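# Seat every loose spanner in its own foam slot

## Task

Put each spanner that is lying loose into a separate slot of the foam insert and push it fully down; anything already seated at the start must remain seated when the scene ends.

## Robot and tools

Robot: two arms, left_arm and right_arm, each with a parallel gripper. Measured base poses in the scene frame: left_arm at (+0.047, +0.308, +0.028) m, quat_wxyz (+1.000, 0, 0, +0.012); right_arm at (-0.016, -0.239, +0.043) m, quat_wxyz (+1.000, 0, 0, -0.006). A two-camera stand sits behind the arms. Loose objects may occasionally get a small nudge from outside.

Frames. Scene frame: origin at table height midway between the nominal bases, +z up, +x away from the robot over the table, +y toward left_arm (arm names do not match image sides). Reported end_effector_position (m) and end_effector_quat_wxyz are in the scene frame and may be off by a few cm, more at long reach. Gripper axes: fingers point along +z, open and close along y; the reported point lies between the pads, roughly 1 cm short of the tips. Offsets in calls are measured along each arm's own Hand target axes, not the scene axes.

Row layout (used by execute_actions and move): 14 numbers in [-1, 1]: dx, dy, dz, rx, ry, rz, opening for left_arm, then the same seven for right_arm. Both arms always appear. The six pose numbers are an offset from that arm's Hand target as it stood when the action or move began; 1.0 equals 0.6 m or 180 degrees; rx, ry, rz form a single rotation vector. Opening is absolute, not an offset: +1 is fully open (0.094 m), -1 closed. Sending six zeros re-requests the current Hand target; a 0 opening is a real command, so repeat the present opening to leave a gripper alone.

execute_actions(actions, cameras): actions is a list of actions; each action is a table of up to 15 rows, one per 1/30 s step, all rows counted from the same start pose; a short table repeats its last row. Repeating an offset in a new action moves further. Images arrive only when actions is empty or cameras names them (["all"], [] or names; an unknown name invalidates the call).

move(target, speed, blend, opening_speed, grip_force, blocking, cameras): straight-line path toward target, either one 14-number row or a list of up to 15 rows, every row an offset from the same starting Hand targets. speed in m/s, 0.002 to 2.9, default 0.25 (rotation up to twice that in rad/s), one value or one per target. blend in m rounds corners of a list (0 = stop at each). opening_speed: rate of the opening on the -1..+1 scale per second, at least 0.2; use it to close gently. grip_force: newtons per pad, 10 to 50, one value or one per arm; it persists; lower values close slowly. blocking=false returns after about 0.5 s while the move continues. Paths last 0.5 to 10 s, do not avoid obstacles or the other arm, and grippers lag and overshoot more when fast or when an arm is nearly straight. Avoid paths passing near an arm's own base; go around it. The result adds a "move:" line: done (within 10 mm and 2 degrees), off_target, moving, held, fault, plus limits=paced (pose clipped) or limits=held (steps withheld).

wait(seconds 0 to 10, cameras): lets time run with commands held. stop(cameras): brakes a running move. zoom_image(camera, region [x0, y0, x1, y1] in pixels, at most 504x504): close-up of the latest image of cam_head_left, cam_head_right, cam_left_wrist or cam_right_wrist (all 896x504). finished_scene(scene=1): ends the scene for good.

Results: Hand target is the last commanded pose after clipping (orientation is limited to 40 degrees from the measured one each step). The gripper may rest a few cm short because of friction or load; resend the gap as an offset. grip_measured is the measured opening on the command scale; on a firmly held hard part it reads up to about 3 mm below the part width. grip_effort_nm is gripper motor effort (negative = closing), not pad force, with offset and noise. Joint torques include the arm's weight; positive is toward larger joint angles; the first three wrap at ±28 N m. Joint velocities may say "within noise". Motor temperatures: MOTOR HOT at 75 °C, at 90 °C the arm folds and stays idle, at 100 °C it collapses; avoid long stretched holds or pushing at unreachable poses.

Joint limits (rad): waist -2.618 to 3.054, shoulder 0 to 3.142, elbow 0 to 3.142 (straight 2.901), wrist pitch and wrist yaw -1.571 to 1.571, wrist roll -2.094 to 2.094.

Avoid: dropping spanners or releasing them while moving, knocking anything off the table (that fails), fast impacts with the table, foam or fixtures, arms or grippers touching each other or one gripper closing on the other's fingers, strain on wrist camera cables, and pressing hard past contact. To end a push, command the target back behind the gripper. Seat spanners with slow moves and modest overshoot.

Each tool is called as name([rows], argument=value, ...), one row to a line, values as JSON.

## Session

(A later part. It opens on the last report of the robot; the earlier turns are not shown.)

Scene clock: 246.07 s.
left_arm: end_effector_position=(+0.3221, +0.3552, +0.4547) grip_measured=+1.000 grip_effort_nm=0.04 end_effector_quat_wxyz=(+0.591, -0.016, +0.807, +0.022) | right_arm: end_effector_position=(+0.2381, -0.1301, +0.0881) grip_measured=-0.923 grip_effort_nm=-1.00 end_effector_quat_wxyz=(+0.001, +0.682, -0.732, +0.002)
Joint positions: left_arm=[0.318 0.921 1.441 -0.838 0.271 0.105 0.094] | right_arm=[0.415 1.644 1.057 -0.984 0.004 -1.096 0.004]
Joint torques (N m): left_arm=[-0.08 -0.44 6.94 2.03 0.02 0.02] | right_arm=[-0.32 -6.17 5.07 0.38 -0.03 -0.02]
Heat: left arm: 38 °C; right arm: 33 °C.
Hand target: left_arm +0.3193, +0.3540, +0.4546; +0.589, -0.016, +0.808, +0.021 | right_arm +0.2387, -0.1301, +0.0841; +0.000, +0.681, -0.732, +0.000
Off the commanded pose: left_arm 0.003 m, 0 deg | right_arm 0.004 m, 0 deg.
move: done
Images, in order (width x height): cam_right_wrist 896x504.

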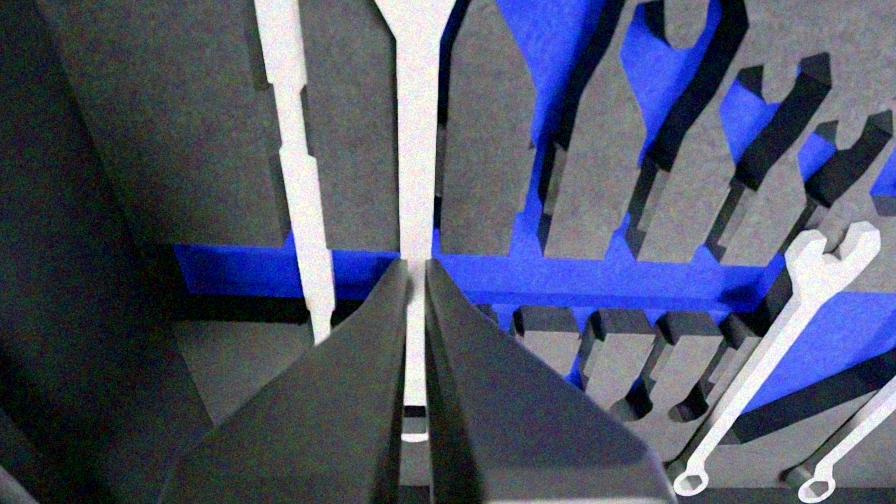

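move(target=[0,0,0,0,0,0,1, 0,-0.0015,0.01,0,0,0.0,-0.95], speed=0.05, cameras=["cam_right_wrist"])

zoom_image(camera="cam_right_wrist", region=[340, 0, 640, 300])

Scene clock: 246.97 s.
left_arm: end_effector_position=(+0.3221, +0.3552, +0.4547) grip_measured=+1.000 grip_effort_nm=0.04 end_effector_quat_wxyz=(+0.591, -0.016, +0.807, +0.022) | right_arm: end_effector_position=(+0.2392, -0.1297, +0.0864) grip_measured=-0.923 grip_effort_nm=-1.00 end_effector_quat_wxyz=(+0.000, +0.682, -0.732, +0.002)
Joint positions: left_arm=[0.318 0.921 1.441 -0.838 0.271 0.105 0.094] | right_arm=[0.415 1.648 1.054 -0.974 0.004 -1.096 0.004]
Joint torques (N m): left_arm=[0.08 -0.64 6.83 2.05 0.02 0.01] | right_arm=[-0.44 -5.56 4.26 0.56 -0.05 -0.05]
Heat: left arm: 38 °C; right arm: 33 °C.
Hand target: left_arm +0.3193, +0.3540, +0.4546; +0.589, -0.016, +0.808, +0.021 | right_arm +0.2397, -0.1301, +0.0781; +0.000, +0.681, -0.732, +0.000
Off the commanded pose: left_arm 0.003 m, 0 deg | right_arm 0.008 m, 0 deg.
move: done
Images, in order (width x height): cam_right_wrist 896x504.

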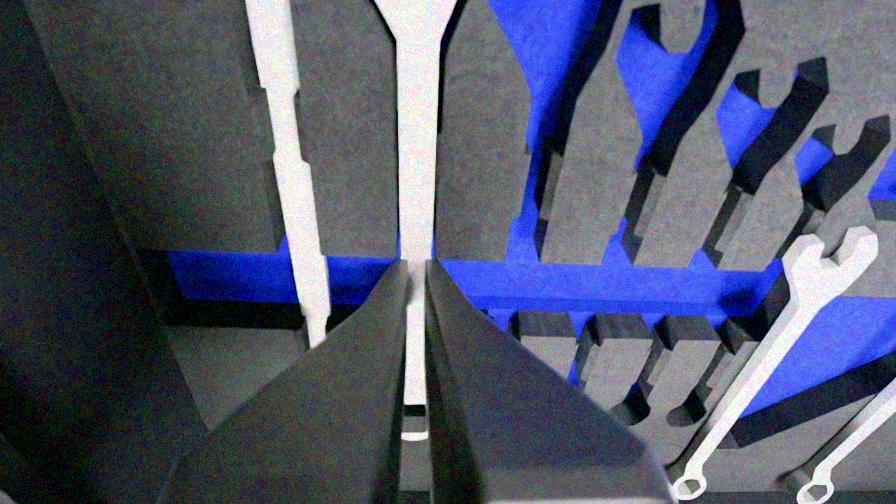

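Scaled by 1.680 from the camera's 896x504 image, which has a finer 1280x720 frame.

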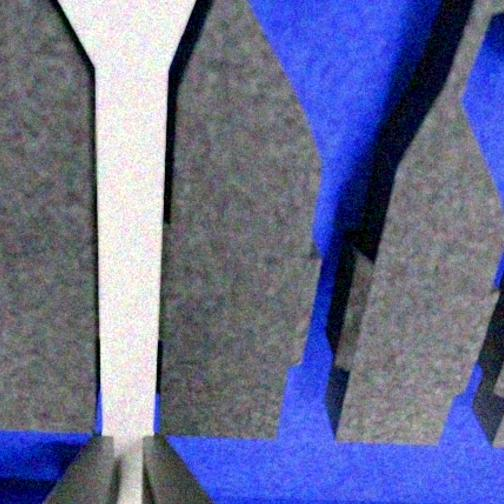

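move(target=[0,0,0,0,0,0,1, 0,0,0.02,0,0,0.0,-0.95], speed=0.05, cameras=["cam_right_wrist"])

zoom_image(camera="cam_right_wrist", region=[340, 0, 640, 300])

Scene clock: 247.83 s.
left_arm: end_effector_position=(+0.3221, +0.3552, +0.4547) grip_measured=+1.000 grip_effort_nm=0.04 end_effector_quat_wxyz=(+0.591, -0.016, +0.807, +0.022) | right_arm: end_effector_position=(+0.2389, -0.1300, +0.0815) grip_measured=-0.923 grip_effort_nm=-1.00 end_effector_quat_wxyz=(-0.003, +0.682, -0.732, +0.004)
Joint positions: left_arm=[0.318 0.921 1.441 -0.838 0.271 0.105 0.094] | right_arm=[0.415 1.648 1.033 -0.948 0.005 -1.096 0.004]
Joint torques (N m): left_arm=[-0.02 -0.55 6.75 2.01 0.02 0.05] | right_arm=[-0.44 -4.05 3.33 0.82 -0.05 -0.04]
Heat: left arm: 38 °C; right arm: 33 °C.
Hand target: left_arm +0.3193, +0.3540, +0.4546; +0.589, -0.016, +0.808, +0.021 | right_arm +0.2397, -0.1301, +0.0661; +0.000, +0.681, -0.732, +0.000
Off the commanded pose: left_arm 0.003 m, 0 deg | right_arm 0.015 m, 1 deg.
move: off_target (right_arm)
Images, in order (width x height): cam_right_wrist 896x504.

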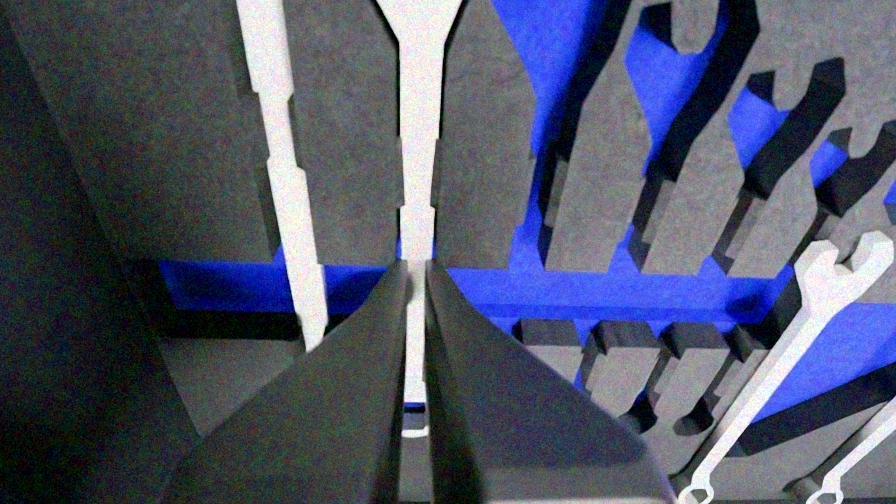

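Scaled by 1.680 from the camera's 896x504 image, which has a finer 1280x720 frame.

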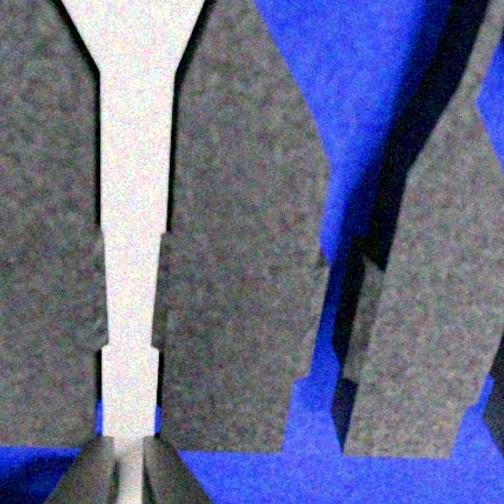

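move(target=[0,0,0,0,0,0,1, 0,0,0.015,0,0,0.0,-0.95], speed=0.05, cameras=["cam_right_wrist"])

Scene clock: 248.67 s.
left_arm: end_effector_position=(+0.3221, +0.3552, +0.4547) grip_measured=+1.000 grip_effort_nm=0.04 end_effector_quat_wxyz=(+0.591, -0.016, +0.807, +0.022) | right_arm: end_effector_position=(+0.2386, -0.1301, +0.0764) grip_measured=-0.923 grip_effort_nm=-1.00 end_effector_quat_wxyz=(-0.003, +0.682, -0.732, +0.003)
Joint positions: left_arm=[0.318 0.921 1.441 -0.838 0.271 0.105 0.094] | right_arm=[0.415 1.655 1.018 -0.927 0.005 -1.096 0.004]
Joint torques (N m): left_arm=[0.14 -0.57 6.87 2.01 0.01 0] | right_arm=[-0.46 -3.49 2.61 1.01 -0.04 -0.05]
Heat: left arm: 38 °C; right arm: 33 °C.
Hand target: left_arm +0.3193, +0.3540, +0.4546; +0.589, -0.016, +0.808, +0.021 | right_arm +0.2396, -0.1302, +0.0571; +0.000, +0.681, -0.732, +0.000
Off the commanded pose: left_arm 0.003 m, 0 deg | right_arm 0.019 m, 1 deg.
move: off_target (right_arm)
Images, in order (width x height): cam_right_wrist 896x504.

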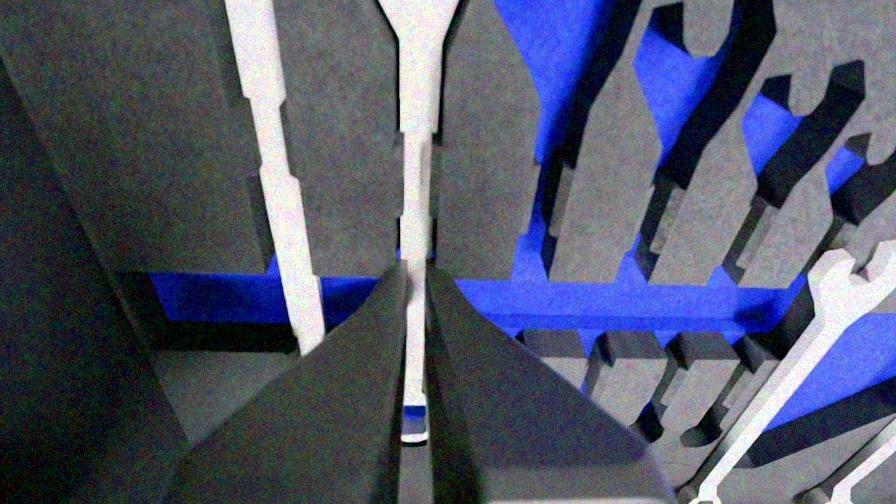

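move([
  [0,0,0,0,0,0,1,0,0,-0.025,0,0,0,-0.95],
  [0,0,0,0,0,0,1,0,0,-0.025,0,0,0,-0.75],
], speed=0.05, opening_speed=0.8, cameras=["cam_right_wrist"])

Scene clock: 251.43 s.
left_arm: end_effector_position=(+0.3221, +0.3552, +0.4547) grip_measured=+1.000 grip_effort_nm=0.04 end_effector_quat_wxyz=(+0.591, -0.016, +0.807, +0.022) | right_arm: end_effector_position=(+0.2382, -0.1329, +0.0747) grip_measured=-0.752 grip_effort_nm=0.13 end_effector_quat_wxyz=(+0.005, +0.682, -0.732, +0.007)
Joint positions: left_arm=[0.318 0.921 1.441 -0.838 0.271 0.105 0.094] | right_arm=[0.415 1.663 1.02 -0.932 0.017 -1.096 0.012]
Joint torques (N m): left_arm=[-0.02 -0.53 6.87 2.03 0.03 0.05] | right_arm=[-0.38 -6.05 5.65 0.35 -0.17 -0.07]
Heat: left arm: 38 °C; right arm: 33 °C.
Hand target: left_arm +0.3193, +0.3540, +0.4546; +0.589, -0.016, +0.808, +0.021 | right_arm +0.2397, -0.1301, +0.0722; +0.000, +0.681, -0.732, +0.000
Off the commanded pose: left_arm 0.003 m, 0 deg | right_arm 0.004 m, 1 deg.
move: done
Images, in order (width x height): cam_right_wrist 896x504.

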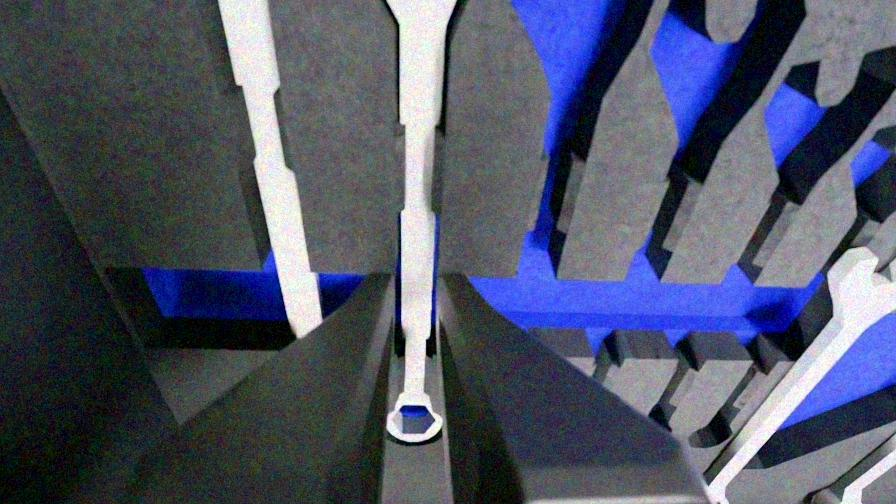

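move([
  [0,0,0,0,0,0,1,0,0,-0.12,0,0,0,-0.75],
  [0,0,0,0,0,0,1,0,0,-0.2,0,0,0,-0.75],
], speed=[0.06,0.15], blend=0.02, cameras=["cam_right_wrist","cam_head_left","cam_head_right"])

Scene clock: 253.87 s.
left_arm: end_effector_position=(+0.3221, +0.3552, +0.4547) grip_measured=+1.000 grip_effort_nm=0.04 end_effector_quat_wxyz=(+0.591, -0.016, +0.807, +0.022) | right_arm: end_effector_position=(+0.2376, -0.1326, +0.1815) grip_measured=-0.752 grip_effort_nm=0.13 end_effector_quat_wxyz=(+0.016, +0.682, -0.732, +0.002)
Joint positions: left_arm=[0.318 0.921 1.441 -0.838 0.271 0.105 0.094] | right_arm=[0.415 1.609 1.396 -1.387 0.014 -1.096 0.012]
Joint torques (N m): left_arm=[0.06 -0.47 6.91 2.04 0.01 0] | right_arm=[-0.4 -8.14 8.57 -0.04 -0.13 -0.06]
Heat: left arm: 38 °C; right arm: 33 °C.
Hand target: left_arm +0.3193, +0.3540, +0.4546; +0.589, -0.016, +0.808, +0.021 | right_arm +0.2398, -0.1301, +0.1922; +0.000, +0.681, -0.732, +0.000
Off the commanded pose: left_arm 0.003 m, 0 deg | right_arm 0.011 m, 2 deg.
move: off_target (right_arm)
Images, in order (width x height): cam_head_left 896x504, cam_head_right 896x504, cam_right_wrist 896x504.

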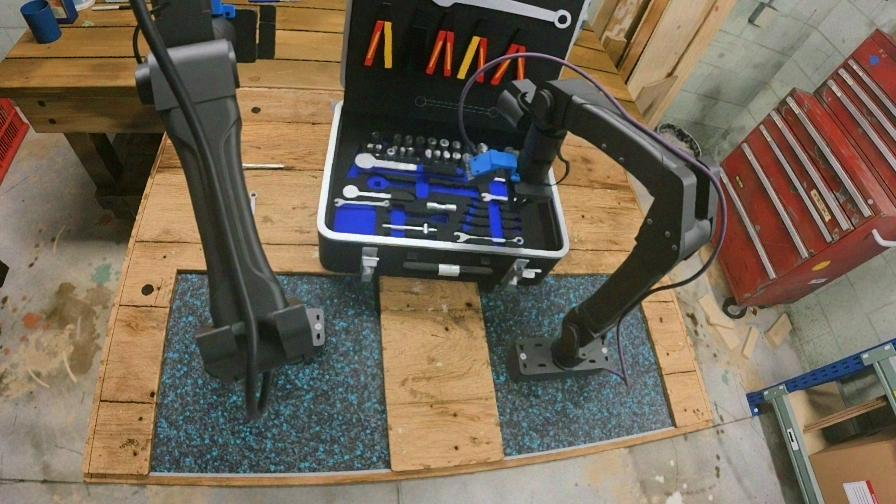

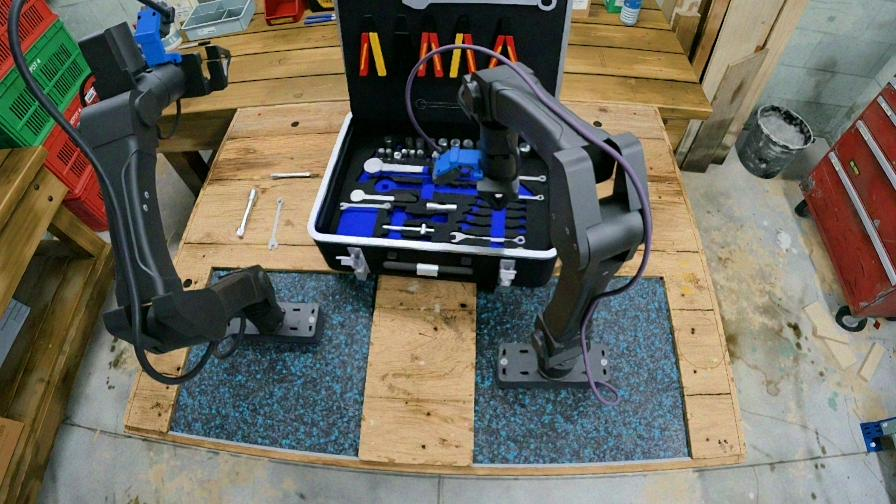

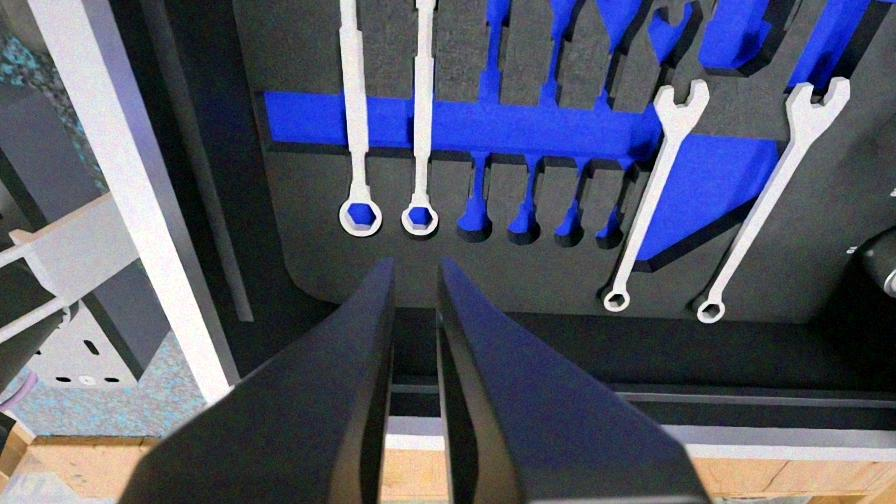

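move([
  [0,0,0,0,0,0,1,0,0,0.0,0,0,0.477,-0.98],
  [0,0,0,0,0,0,1,0,0,0.145,0,0,0.477,-0.98],
], speed=[0.4,0.15], cameras=["cam_right_wrist"])

Scene clock: 258.97 s.
left_arm: end_effector_position=(+0.3221, +0.3552, +0.4547) grip_measured=+1.000 grip_effort_nm=0.04 end_effector_quat_wxyz=(+0.591, -0.016, +0.807, +0.022) | right_arm: end_effector_position=(+0.2387, -0.1290, +0.1084) grip_measured=-0.976 grip_effort_nm=-0.16 end_effector_quat_wxyz=(-0.001, -0.005, +1.000, +0.000)
Joint positions: left_arm=[0.318 0.921 1.441 -0.838 0.271 0.105 0.094] | right_arm=[0.415 1.625 1.121 -1.069 -0.002 0.393 0.001]
Joint torques (N m): left_arm=[-0.08 -0.5 6.87 2.02 -0.01 0.01] | right_arm=[-0.38 -6.45 5.16 0.37 -0.01 0.07]
Heat: left arm: 38 °C; right arm: 33 °C.
Hand target: left_arm +0.3193, +0.3540, +0.4546; +0.589, -0.016, +0.808, +0.021 | right_arm +0.2397, -0.1301, +0.1051; +0.000, +0.000, +1.000, +0.000
Off the commanded pose: left_arm 0.003 m, 0 deg | right_arm 0.004 m, 1 deg.
move: done
Images, in order (width x height): cam_right_wrist 896x504.

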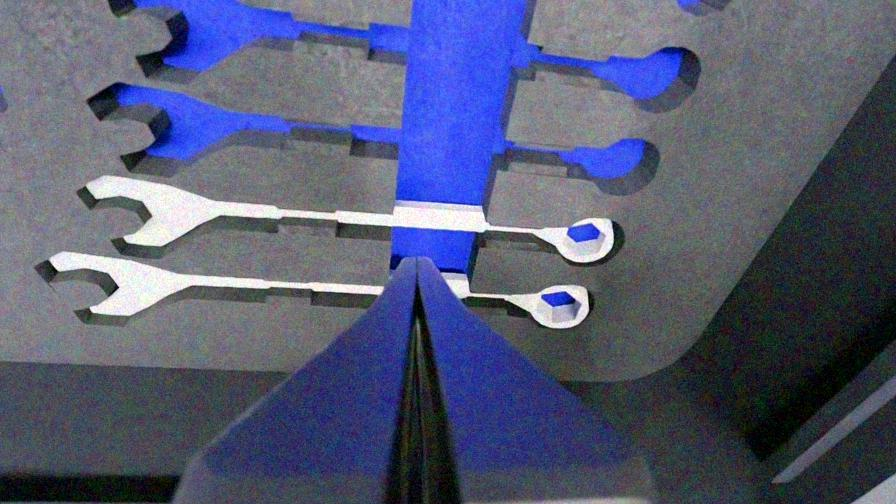

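move(target=[0,0,0,0,0,0,1,0,0,0.035,0,0,0,-0.98], speed=0.1, cameras=["cam_right_wrist"])

zoom_image(camera="cam_right_wrist", region=[260, 150, 560, 350])

Scene clock: 260.90 s.
left_arm: end_effector_position=(+0.3221, +0.3552, +0.4547) grip_measured=+1.000 grip_effort_nm=0.04 end_effector_quat_wxyz=(+0.591, -0.016, +0.807, +0.022) | right_arm: end_effector_position=(+0.2393, -0.1287, +0.0882) grip_measured=-0.976 grip_effort_nm=-0.16 end_effector_quat_wxyz=(+0.000, -0.005, +1.000, +0.001)
Joint positions: left_arm=[0.318 0.921 1.441 -0.838 0.271 0.105 0.094] | right_arm=[0.415 1.648 1.062 -0.983 -0.002 0.393 0.001]
Joint torques (N m): left_arm=[0.01 -0.57 6.87 2.02 0.02 0.02] | right_arm=[-0.39 -6.35 4.92 0.38 0.01 0.07]
Heat: left arm: 38 °C; right arm: 33 °C.
Hand target: left_arm +0.3193, +0.3540, +0.4546; +0.589, -0.016, +0.808, +0.021 | right_arm +0.2396, -0.1301, +0.0841; +0.000, +0.000, +1.000, +0.000
Off the commanded pose: left_arm 0.003 m, 0 deg | right_arm 0.004 m, 1 deg.
move: done
Images, in order (width x height): cam_right_wrist 896x504.

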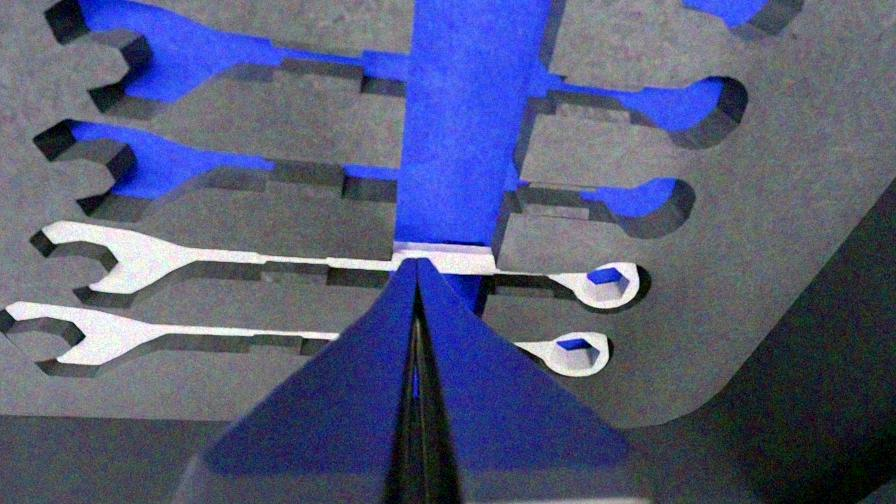

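Scaled by 1.680 from the camera's 896x504 image, which has a finer 1280x720 frame.

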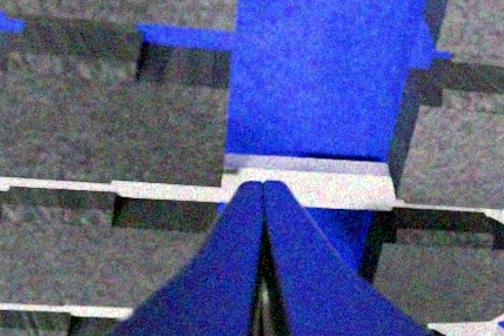

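move(target=[0,0,0,0,0,0,1,0,-0.006,0.025,0,0,0,-0.98], speed=0.06, cameras=["cam_right_wrist"])

Scene clock: 261.77 s.
left_arm: end_effector_position=(+0.3221, +0.3552, +0.4547) grip_measured=+1.000 grip_effort_nm=0.04 end_effector_quat_wxyz=(+0.591, -0.016, +0.807, +0.022) | right_arm: end_effector_position=(+0.2381, -0.1312, +0.0796) grip_measured=-0.976 grip_effort_nm=-0.16 end_effector_quat_wxyz=(-0.001, -0.002, +1.000, +0.000)
Joint positions: left_arm=[0.318 0.921 1.441 -0.838 0.271 0.105 0.094] | right_arm=[0.408 1.656 1.033 -0.951 -0.002 0.393 0.001]
Joint torques (N m): left_arm=[0.14 -0.49 6.64 2.08 0.03 0.02] | right_arm=[-0.88 -5.49 3.44 0.72 0.01 -0.08]
Heat: left arm: 38 °C; right arm: 33 °C.
Hand target: left_arm +0.3193, +0.3540, +0.4546; +0.589, -0.016, +0.808, +0.021 | right_arm +0.2396, -0.1337, +0.0691; +0.000, +0.000, +1.000, +0.000
Off the commanded pose: left_arm 0.003 m, 0 deg | right_arm 0.011 m, 0 deg.
move: off_target (right_arm)
Images, in order (width x height): cam_right_wrist 896x504.

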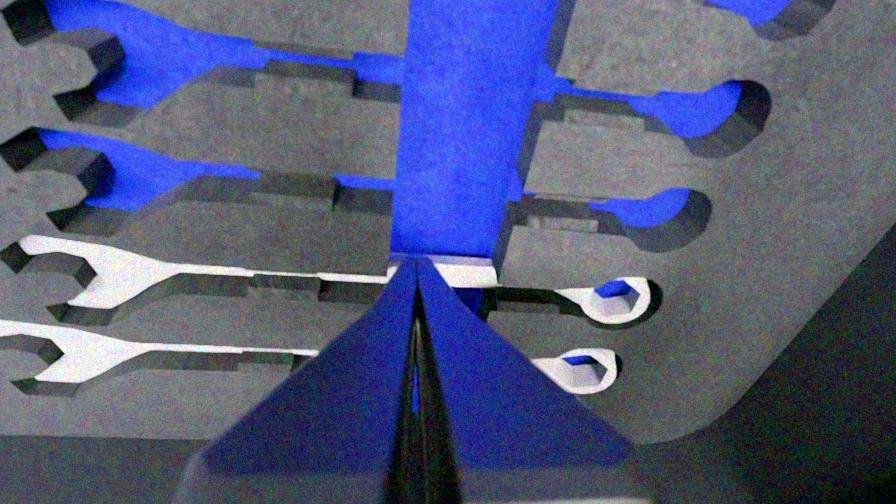

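move(target=[0,0,0,0,0,0,1,0,0,0.017,0,0,0,-0.98], speed=0.06, cameras=[])

Scene clock: 262.63 s.
left_arm: end_effector_position=(+0.3221, +0.3552, +0.4547) grip_measured=+1.000 grip_effort_nm=0.04 end_effector_quat_wxyz=(+0.591, -0.016, +0.807, +0.022) | right_arm: end_effector_position=(+0.2380, -0.1313, +0.0783) grip_measured=-0.976 grip_effort_nm=-0.16 end_effector_quat_wxyz=(-0.001, -0.002, +1.000, +0.001)
Joint positions: left_arm=[0.318 0.921 1.441 -0.838 0.271 0.105 0.094] | right_arm=[0.408 1.656 1.028 -0.943 -0.002 0.393 0.001]
Joint torques (N m): left_arm=[-0.06 -0.47 6.9 2.05 0 0.03] | right_arm=[-0.85 -4.29 1.77 1.08 0.01 -0.07]
Heat: left arm: 38 °C; right arm: 32 °C.
Hand target: left_arm +0.3193, +0.3540, +0.4546; +0.589, -0.016, +0.808, +0.021 | right_arm +0.2397, -0.1337, +0.0589; +0.000, +0.000, +1.000, +0.000
Off the commanded pose: left_arm 0.003 m, 0 deg | right_arm 0.020 m, 0 deg.
move: off_target (right_arm)
No camera images: "cameras" was empty.

move([
  [0,0,0,0,0,0,1,0,0,-0.14,0,0,0,-0.98],
  [0,0,0,0,0,0,1,-0.25,-0.09,-0.15,0,0,-0.478,-0.3],
], speed=[0.15,0.3], blend=0.03, cameras=["cam_right_wrist"])

Scene clock: 267.80 s.
left_arm: end_effector_position=(+0.3221, +0.3552, +0.4547) grip_measured=+1.000 grip_effort_nm=0.04 end_effector_quat_wxyz=(+0.591, -0.016, +0.807, +0.022) | right_arm: end_effector_position=(+0.3855, -0.1863, +0.1461) grip_measured=-0.302 grip_effort_nm=0.13 end_effector_quat_wxyz=(+0.003, +0.682, -0.732, +0.001)
Joint positions: left_arm=[0.318 0.921 1.441 -0.838 0.271 0.105 0.094] | right_arm=[0.142 2.101 1.891 -1.365 0.005 -1.37 0.033]
Joint torques (N m): left_arm=[-0.05 -0.58 6.75 2.03 0.04 0] | right_arm=[-0.64 -10.21 9.11 0.02 -0.06 -0.11]
Heat: left arm: 38 °C; right arm: 33 °C.
Hand target: left_arm +0.3193, +0.3540, +0.4546; +0.589, -0.016, +0.808, +0.021 | right_arm +0.3898, -0.1877, +0.1489; +0.000, +0.682, -0.731, +0.000
Off the commanded pose: left_arm 0.003 m, 0 deg | right_arm 0.005 m, 0 deg.
move: done
Images, in order (width x height): cam_right_wrist 896x504.

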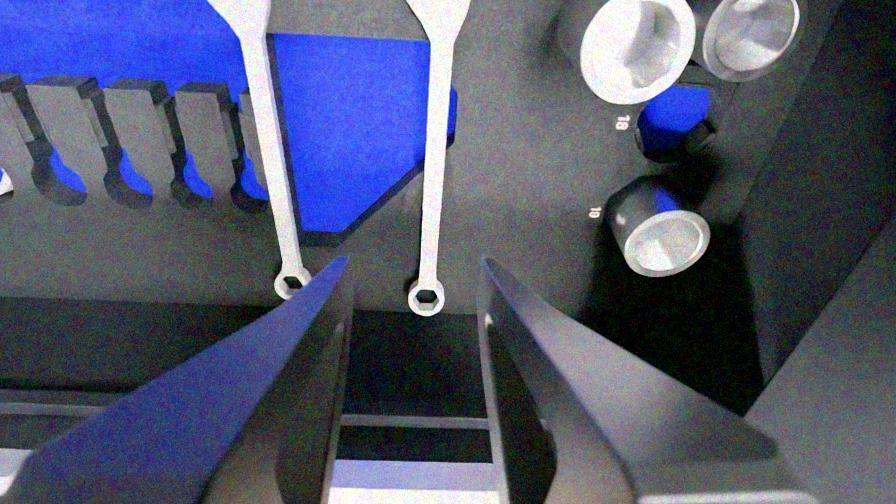

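move(target=[0,0,0,0,0,0,1,0,-0.0055,0.07,0,0,0.0103,-0.6], speed=0.15, cameras=["cam_right_wrist"])

Scene clock: 269.47 s.
left_arm: end_effector_position=(+0.3221, +0.3552, +0.4547) grip_measured=+1.000 grip_effort_nm=0.04 end_effector_quat_wxyz=(+0.591, -0.016, +0.807, +0.022) | right_arm: end_effector_position=(+0.3858, -0.1862, +0.1137) grip_measured=-0.598 grip_effort_nm=-0.07 end_effector_quat_wxyz=(+0.009, +0.675, -0.738, -0.004)
Joint positions: left_arm=[0.318 0.921 1.441 -0.838 0.271 0.105 0.094] | right_arm=[0.142 2.123 1.797 -1.264 0.005 -1.351 0.019]
Joint torques (N m): left_arm=[0.03 -0.66 6.8 1.99 0.02 -0.01] | right_arm=[-0.77 -10.56 5.41 0.61 -0.04 0.02]
Heat: left arm: 38 °C; right arm: 33 °C.
Hand target: left_arm +0.3193, +0.3540, +0.4546; +0.589, -0.016, +0.808, +0.021 | right_arm +0.3930, -0.1879, +0.1068; +0.000, -0.670, +0.742, +0.000
Off the commanded pose: left_arm 0.003 m, 0 deg | right_arm 0.010 m, 1 deg.
move: done
Images, in order (width x height): cam_right_wrist 896x504.

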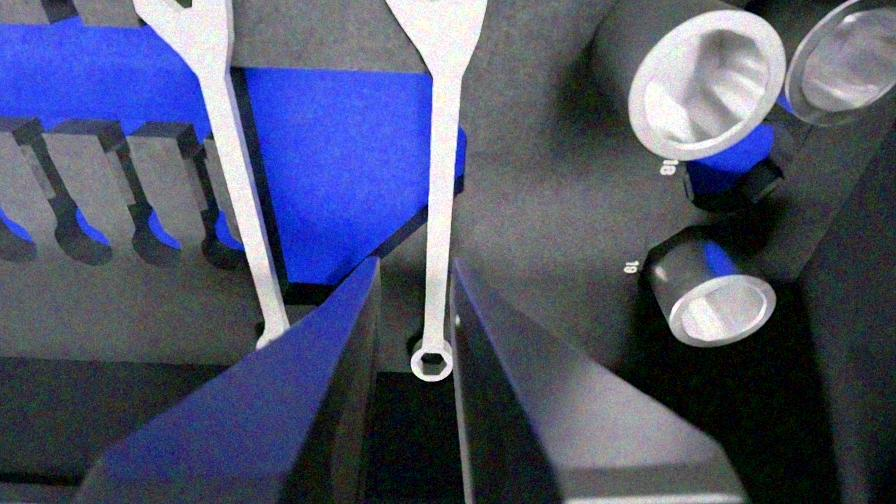

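move([
  [0,0,0,0,0,0,1,0,-0.018,-0.01,0,0,0,-0.6],
  [0,0,0,0,0,0,1,0,-0.008,0.015,0,0,0,-0.6],
], speed=0.15, blend=0.004, cameras=["cam_right_wrist"])

Scene clock: 270.50 s.
left_arm: end_effector_position=(+0.3221, +0.3552, +0.4547) grip_measured=+1.000 grip_effort_nm=0.04 end_effector_quat_wxyz=(+0.591, -0.016, +0.807, +0.022) | right_arm: end_effector_position=(+0.3831, -0.1889, +0.1113) grip_measured=-0.598 grip_effort_nm=-0.08 end_effector_quat_wxyz=(+0.018, +0.672, -0.740, -0.010)
Joint positions: left_arm=[0.318 0.921 1.441 -0.838 0.271 0.105 0.094] | right_arm=[0.136 2.134 1.804 -1.281 0.005 -1.351 0.019]
Joint torques (N m): left_arm=[-0.12 -0.55 6.83 2.07 0.05 0.03] | right_arm=[-0.47 -9.61 4.82 1.01 -0.05 -0.01]
Heat: left arm: 38 °C; right arm: 33 °C.
Hand target: left_arm +0.3193, +0.3540, +0.4546; +0.589, -0.016, +0.808, +0.021 | right_arm +0.3977, -0.1884, +0.0978; +0.000, -0.670, +0.742, +0.000
Off the commanded pose: left_arm 0.003 m, 0 deg | right_arm 0.020 m, 2 deg.
move: off_target (right_arm)
Images, in order (width x height): cam_right_wrist 896x504.

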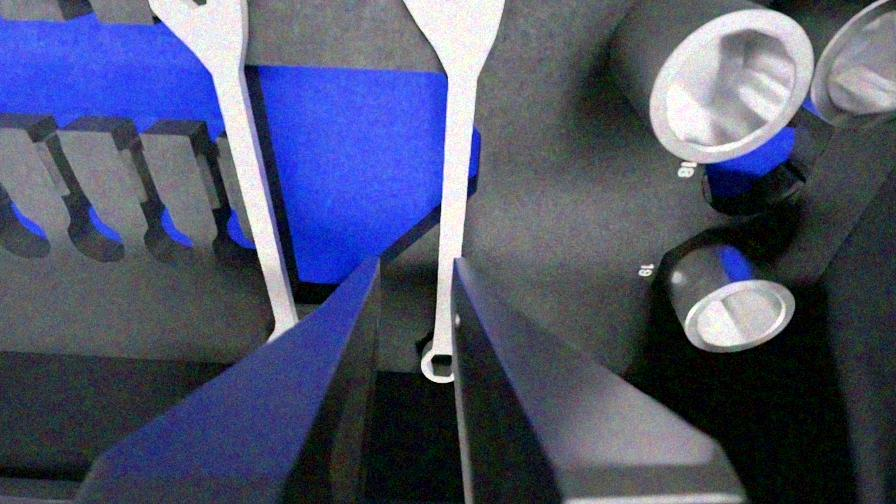

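wait(seconds=0.1, cameras=["all"])

zoom_image(camera="cam_head_left", region=[430, 80, 690, 260])

zoom_image(camera="cam_head_right", region=[430, 60, 690, 260])

Scene clock: 271.20 s.
left_arm: end_effector_position=(+0.3221, +0.3552, +0.4547) grip_measured=+1.000 grip_effort_nm=0.04 end_effector_quat_wxyz=(+0.591, -0.016, +0.807, +0.022) | right_arm: end_effector_position=(+0.3831, -0.1889, +0.1113) grip_measured=-0.598 grip_effort_nm=-0.08 end_effector_quat_wxyz=(+0.018, +0.672, -0.740, -0.010)
Joint positions: left_arm=[0.318 0.921 1.441 -0.838 0.271 0.105 0.094] | right_arm=[0.136 2.134 1.804 -1.281 0.005 -1.351 0.019]
Joint torques (N m): left_arm=[-0.03 -0.31 6.83 2.04 0.07 0.03] | right_arm=[-0.44 -9.61 4.82 1 -0.05 0]
Heat: left arm: 38 °C; right arm: 33 °C.
Hand target: left_arm +0.3193, +0.3540, +0.4546; +0.589, -0.016, +0.808, +0.021 | right_arm +0.3977, -0.1884, +0.0978; +0.000, -0.670, +0.742, +0.000
Tool commands: left_gripper/opening=+1.0 right_gripper/opening=-0.6
Off the commanded pose: left_arm 0.003 m, 0 deg | right_arm 0.020 m, 2 deg.
wait: 0.10 s; at rest from the start

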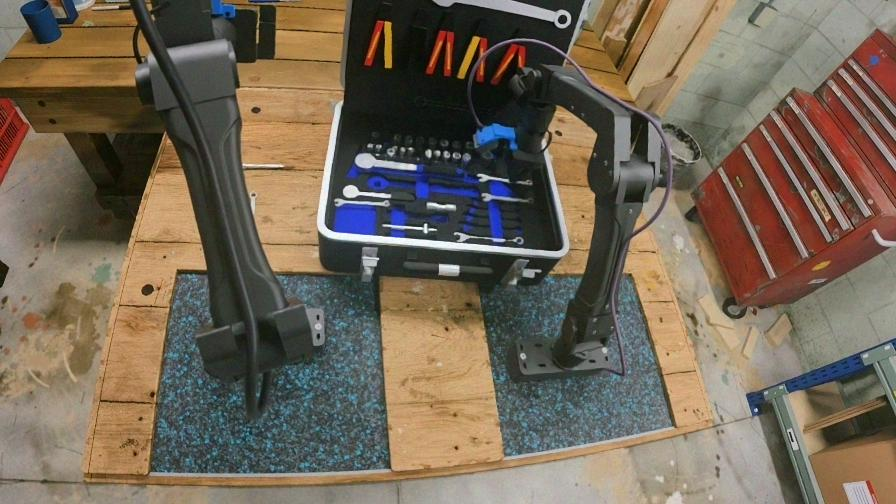

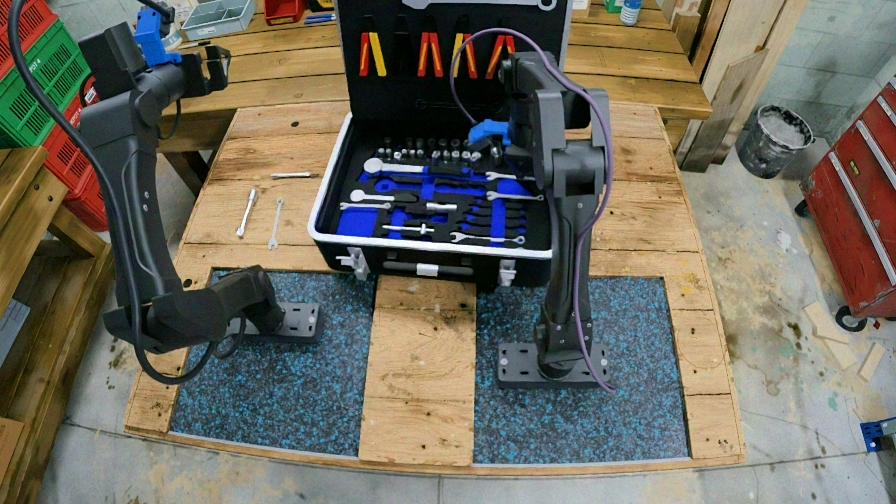

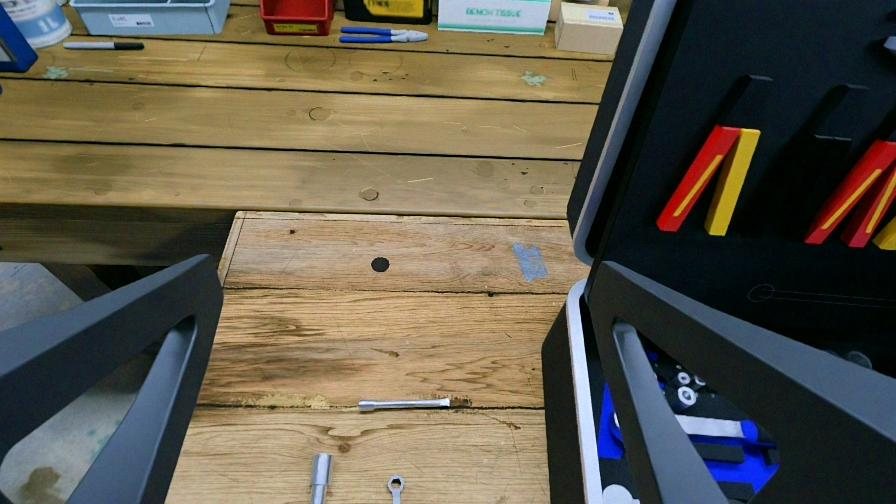

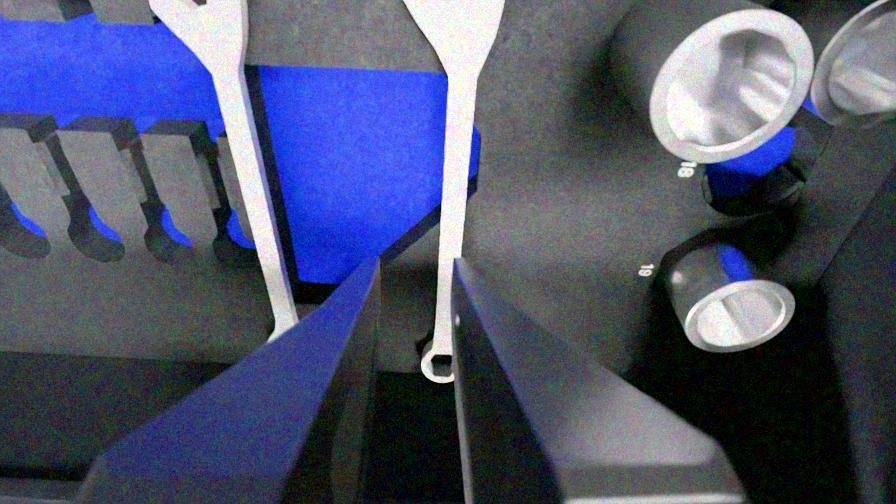

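Scaled by 1.938 from the camera's 896x504 image, which has a finer 1280x720 frame.

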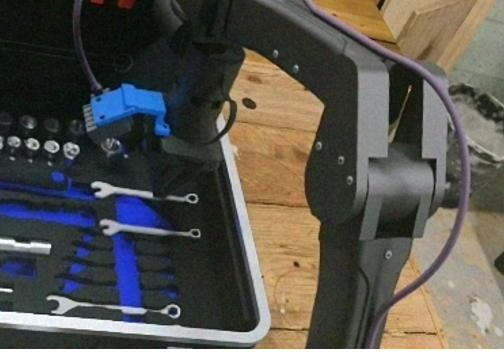

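Scaled by 1.938 from the camera's 896x504 image, which has a finer 1280x720 frame.

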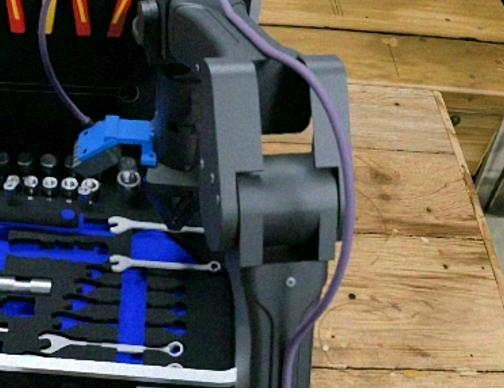

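move([
  [0,0,0,0,0,0,1,0,-0.005,-0.07,0,0,0,-0.6],
  [0,0,0,0,0,0,1,0,-0.005,0.0,0,0,0,-0.6],
], speed=0.1, cameras=["cam_right_wrist"])

Scene clock: 273.33 s.
left_arm: end_effector_position=(+0.3221, +0.3552, +0.4547) grip_measured=+1.000 grip_effort_nm=0.04 end_effector_quat_wxyz=(+0.591, -0.016, +0.807, +0.022) | right_arm: end_effector_position=(+0.3899, -0.1881, +0.1221) grip_measured=-0.598 grip_effort_nm=-0.07 end_effector_quat_wxyz=(+0.004, +0.673, -0.740, +0.000)
Joint positions: left_arm=[0.318 0.921 1.441 -0.838 0.271 0.105 0.094] | right_arm=[0.136 2.124 1.832 -1.286 0.005 -1.351 0.019]
Joint torques (N m): left_arm=[-0.03 -0.62 6.97 2.06 0.02 0.03] | right_arm=[-0.61 -7.88 3.84 1.1 -0.06 -0.03]
Heat: left arm: 38 °C; right arm: 33 °C.
Hand target: left_arm +0.3193, +0.3540, +0.4546; +0.589, -0.016, +0.808, +0.021 | right_arm +0.4008, -0.1887, +0.0979; +0.000, -0.670, +0.742, +0.000
Off the commanded pose: left_arm 0.003 m, 0 deg | right_arm 0.027 m, 1 deg.
move: off_target (right_arm)
Images, in order (width x height): cam_right_wrist 896x504.

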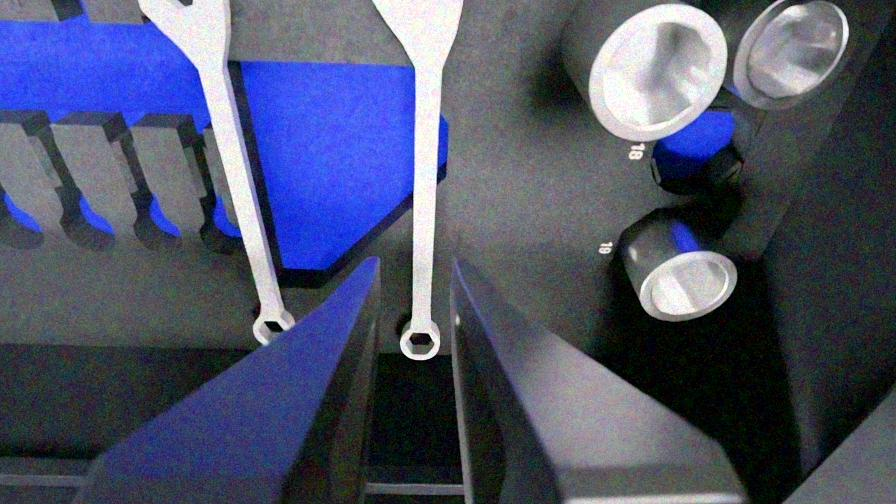

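move([
  [0,0,0,0,0,0,1,0,0.03,-0.04,0,0,0,-0.6],
  [0,0,0,0,0,0,1,0,0.0268,-0.03,0.083,0,0,-0.7],
], speed=0.15, cameras=["cam_right_wrist","cam_head_left","cam_head_right"])

Scene clock: 277.87 s.
left_arm: end_effector_position=(+0.3221, +0.3552, +0.4547) grip_measured=+1.000 grip_effort_nm=0.04 end_effector_quat_wxyz=(+0.591, -0.016, +0.807, +0.022) | right_arm: end_effector_position=(+0.3856, -0.1906, +0.1075) grip_measured=-0.698 grip_effort_nm=-0.08 end_effector_quat_wxyz=(+0.075, -0.665, +0.738, -0.090)
Joint positions: left_arm=[0.318 0.921 1.441 -0.838 0.271 0.105 0.094] | right_arm=[0.159 1.892 1.41 -0.864 0.068 -1.327 0.014]
Joint torques (N m): left_arm=[0.03 -0.42 6.89 2.04 0.02 0.01] | right_arm=[0.73 -12.7 5.23 0.83 0 0.05]
Heat: left arm: 38 °C; right arm: 33 °C.
Hand target: left_arm +0.3193, +0.3540, +0.4546; +0.589, -0.016, +0.808, +0.021 | right_arm +0.3848, -0.1871, +0.1159; +0.087, -0.665, +0.736, -0.097
Off the commanded pose: left_arm 0.003 m, 0 deg | right_arm 0.009 m, 2 deg.
move: done
Images, in order (width x height): cam_head_left 896x504, cam_head_right 896x504, cam_right_wrist 896x504.

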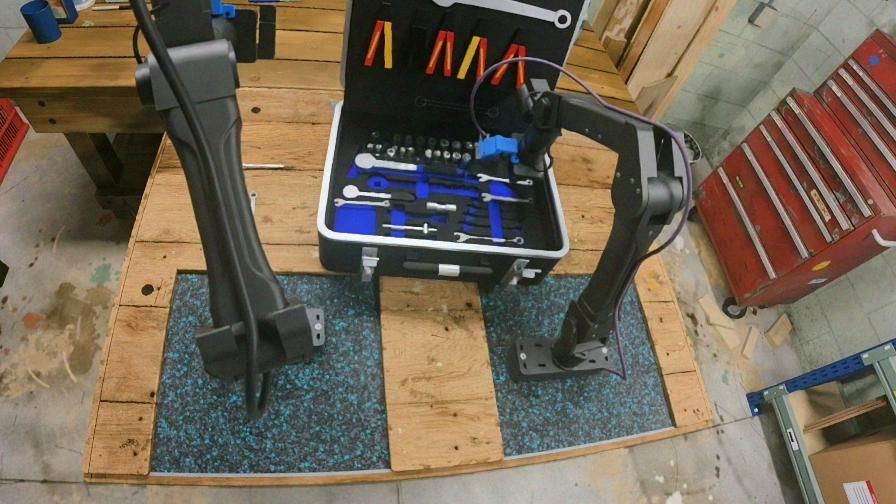

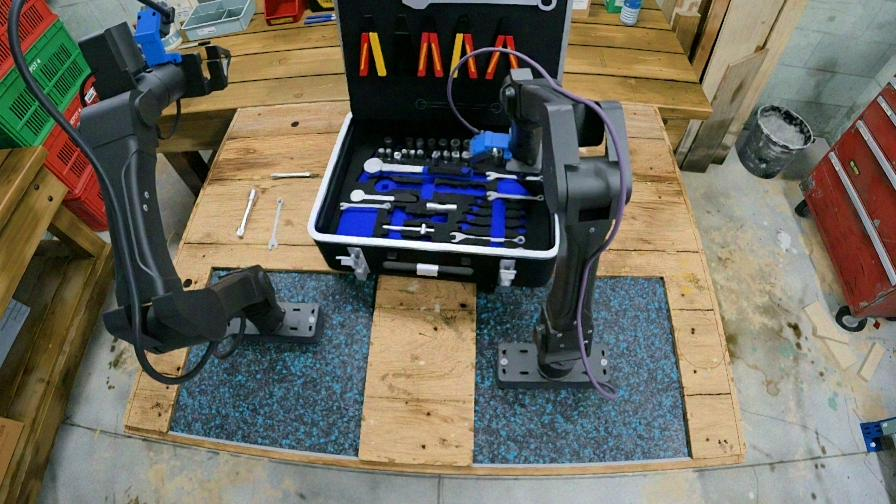

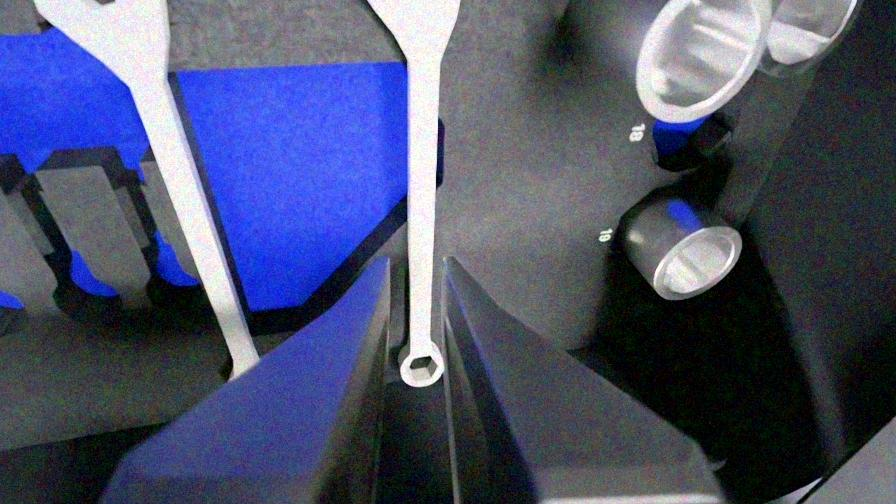

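move(target=[0,0,0,0,0,0,1,-0.005,-0.0045,0.022,0,0,0,-0.7], speed=0.1, cameras=["cam_right_wrist"])

zoom_image(camera="cam_right_wrist", region=[300, 200, 560, 460])

Scene clock: 279.07 s.
left_arm: end_effector_position=(+0.3221, +0.3552, +0.4547) grip_measured=+1.000 grip_effort_nm=0.04 end_effector_quat_wxyz=(+0.591, -0.016, +0.807, +0.022) | right_arm: end_effector_position=(+0.3941, -0.1880, +0.1097) grip_measured=-0.698 grip_effort_nm=-0.08 end_effector_quat_wxyz=(+0.090, -0.663, +0.736, -0.101)
Joint positions: left_arm=[0.318 0.921 1.441 -0.838 0.271 0.105 0.094] | right_arm=[0.163 1.892 1.41 -0.828 0.069 -1.324 0.014]
Joint torques (N m): left_arm=[-0.09 -0.57 6.82 2.01 0.02 0.01] | right_arm=[0.68 -9.5 5.12 0.95 0.01 0.06]
Heat: left arm: 39 °C; right arm: 33 °C.
Hand target: left_arm +0.3193, +0.3540, +0.4546; +0.589, -0.016, +0.808, +0.021 | right_arm +0.3910, -0.1847, +0.1038; +0.087, -0.665, +0.736, -0.096
Off the commanded pose: left_arm 0.003 m, 0 deg | right_arm 0.007 m, 1 deg.
move: done
Images, in order (width x height): cam_right_wrist 896x504.

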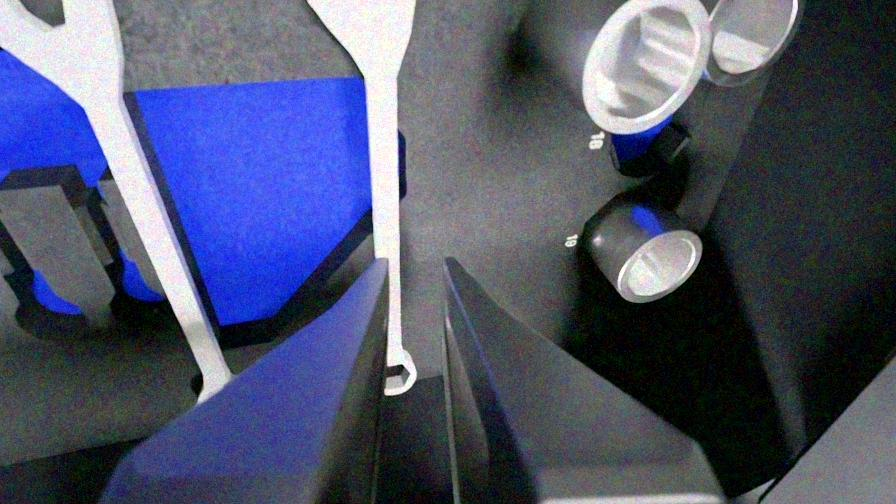

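Scaled by 1.938 from the camera's 896x504 image, which has a finer 1280x720 frame.

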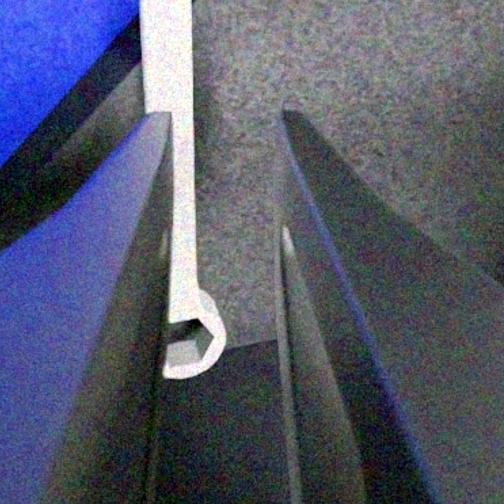

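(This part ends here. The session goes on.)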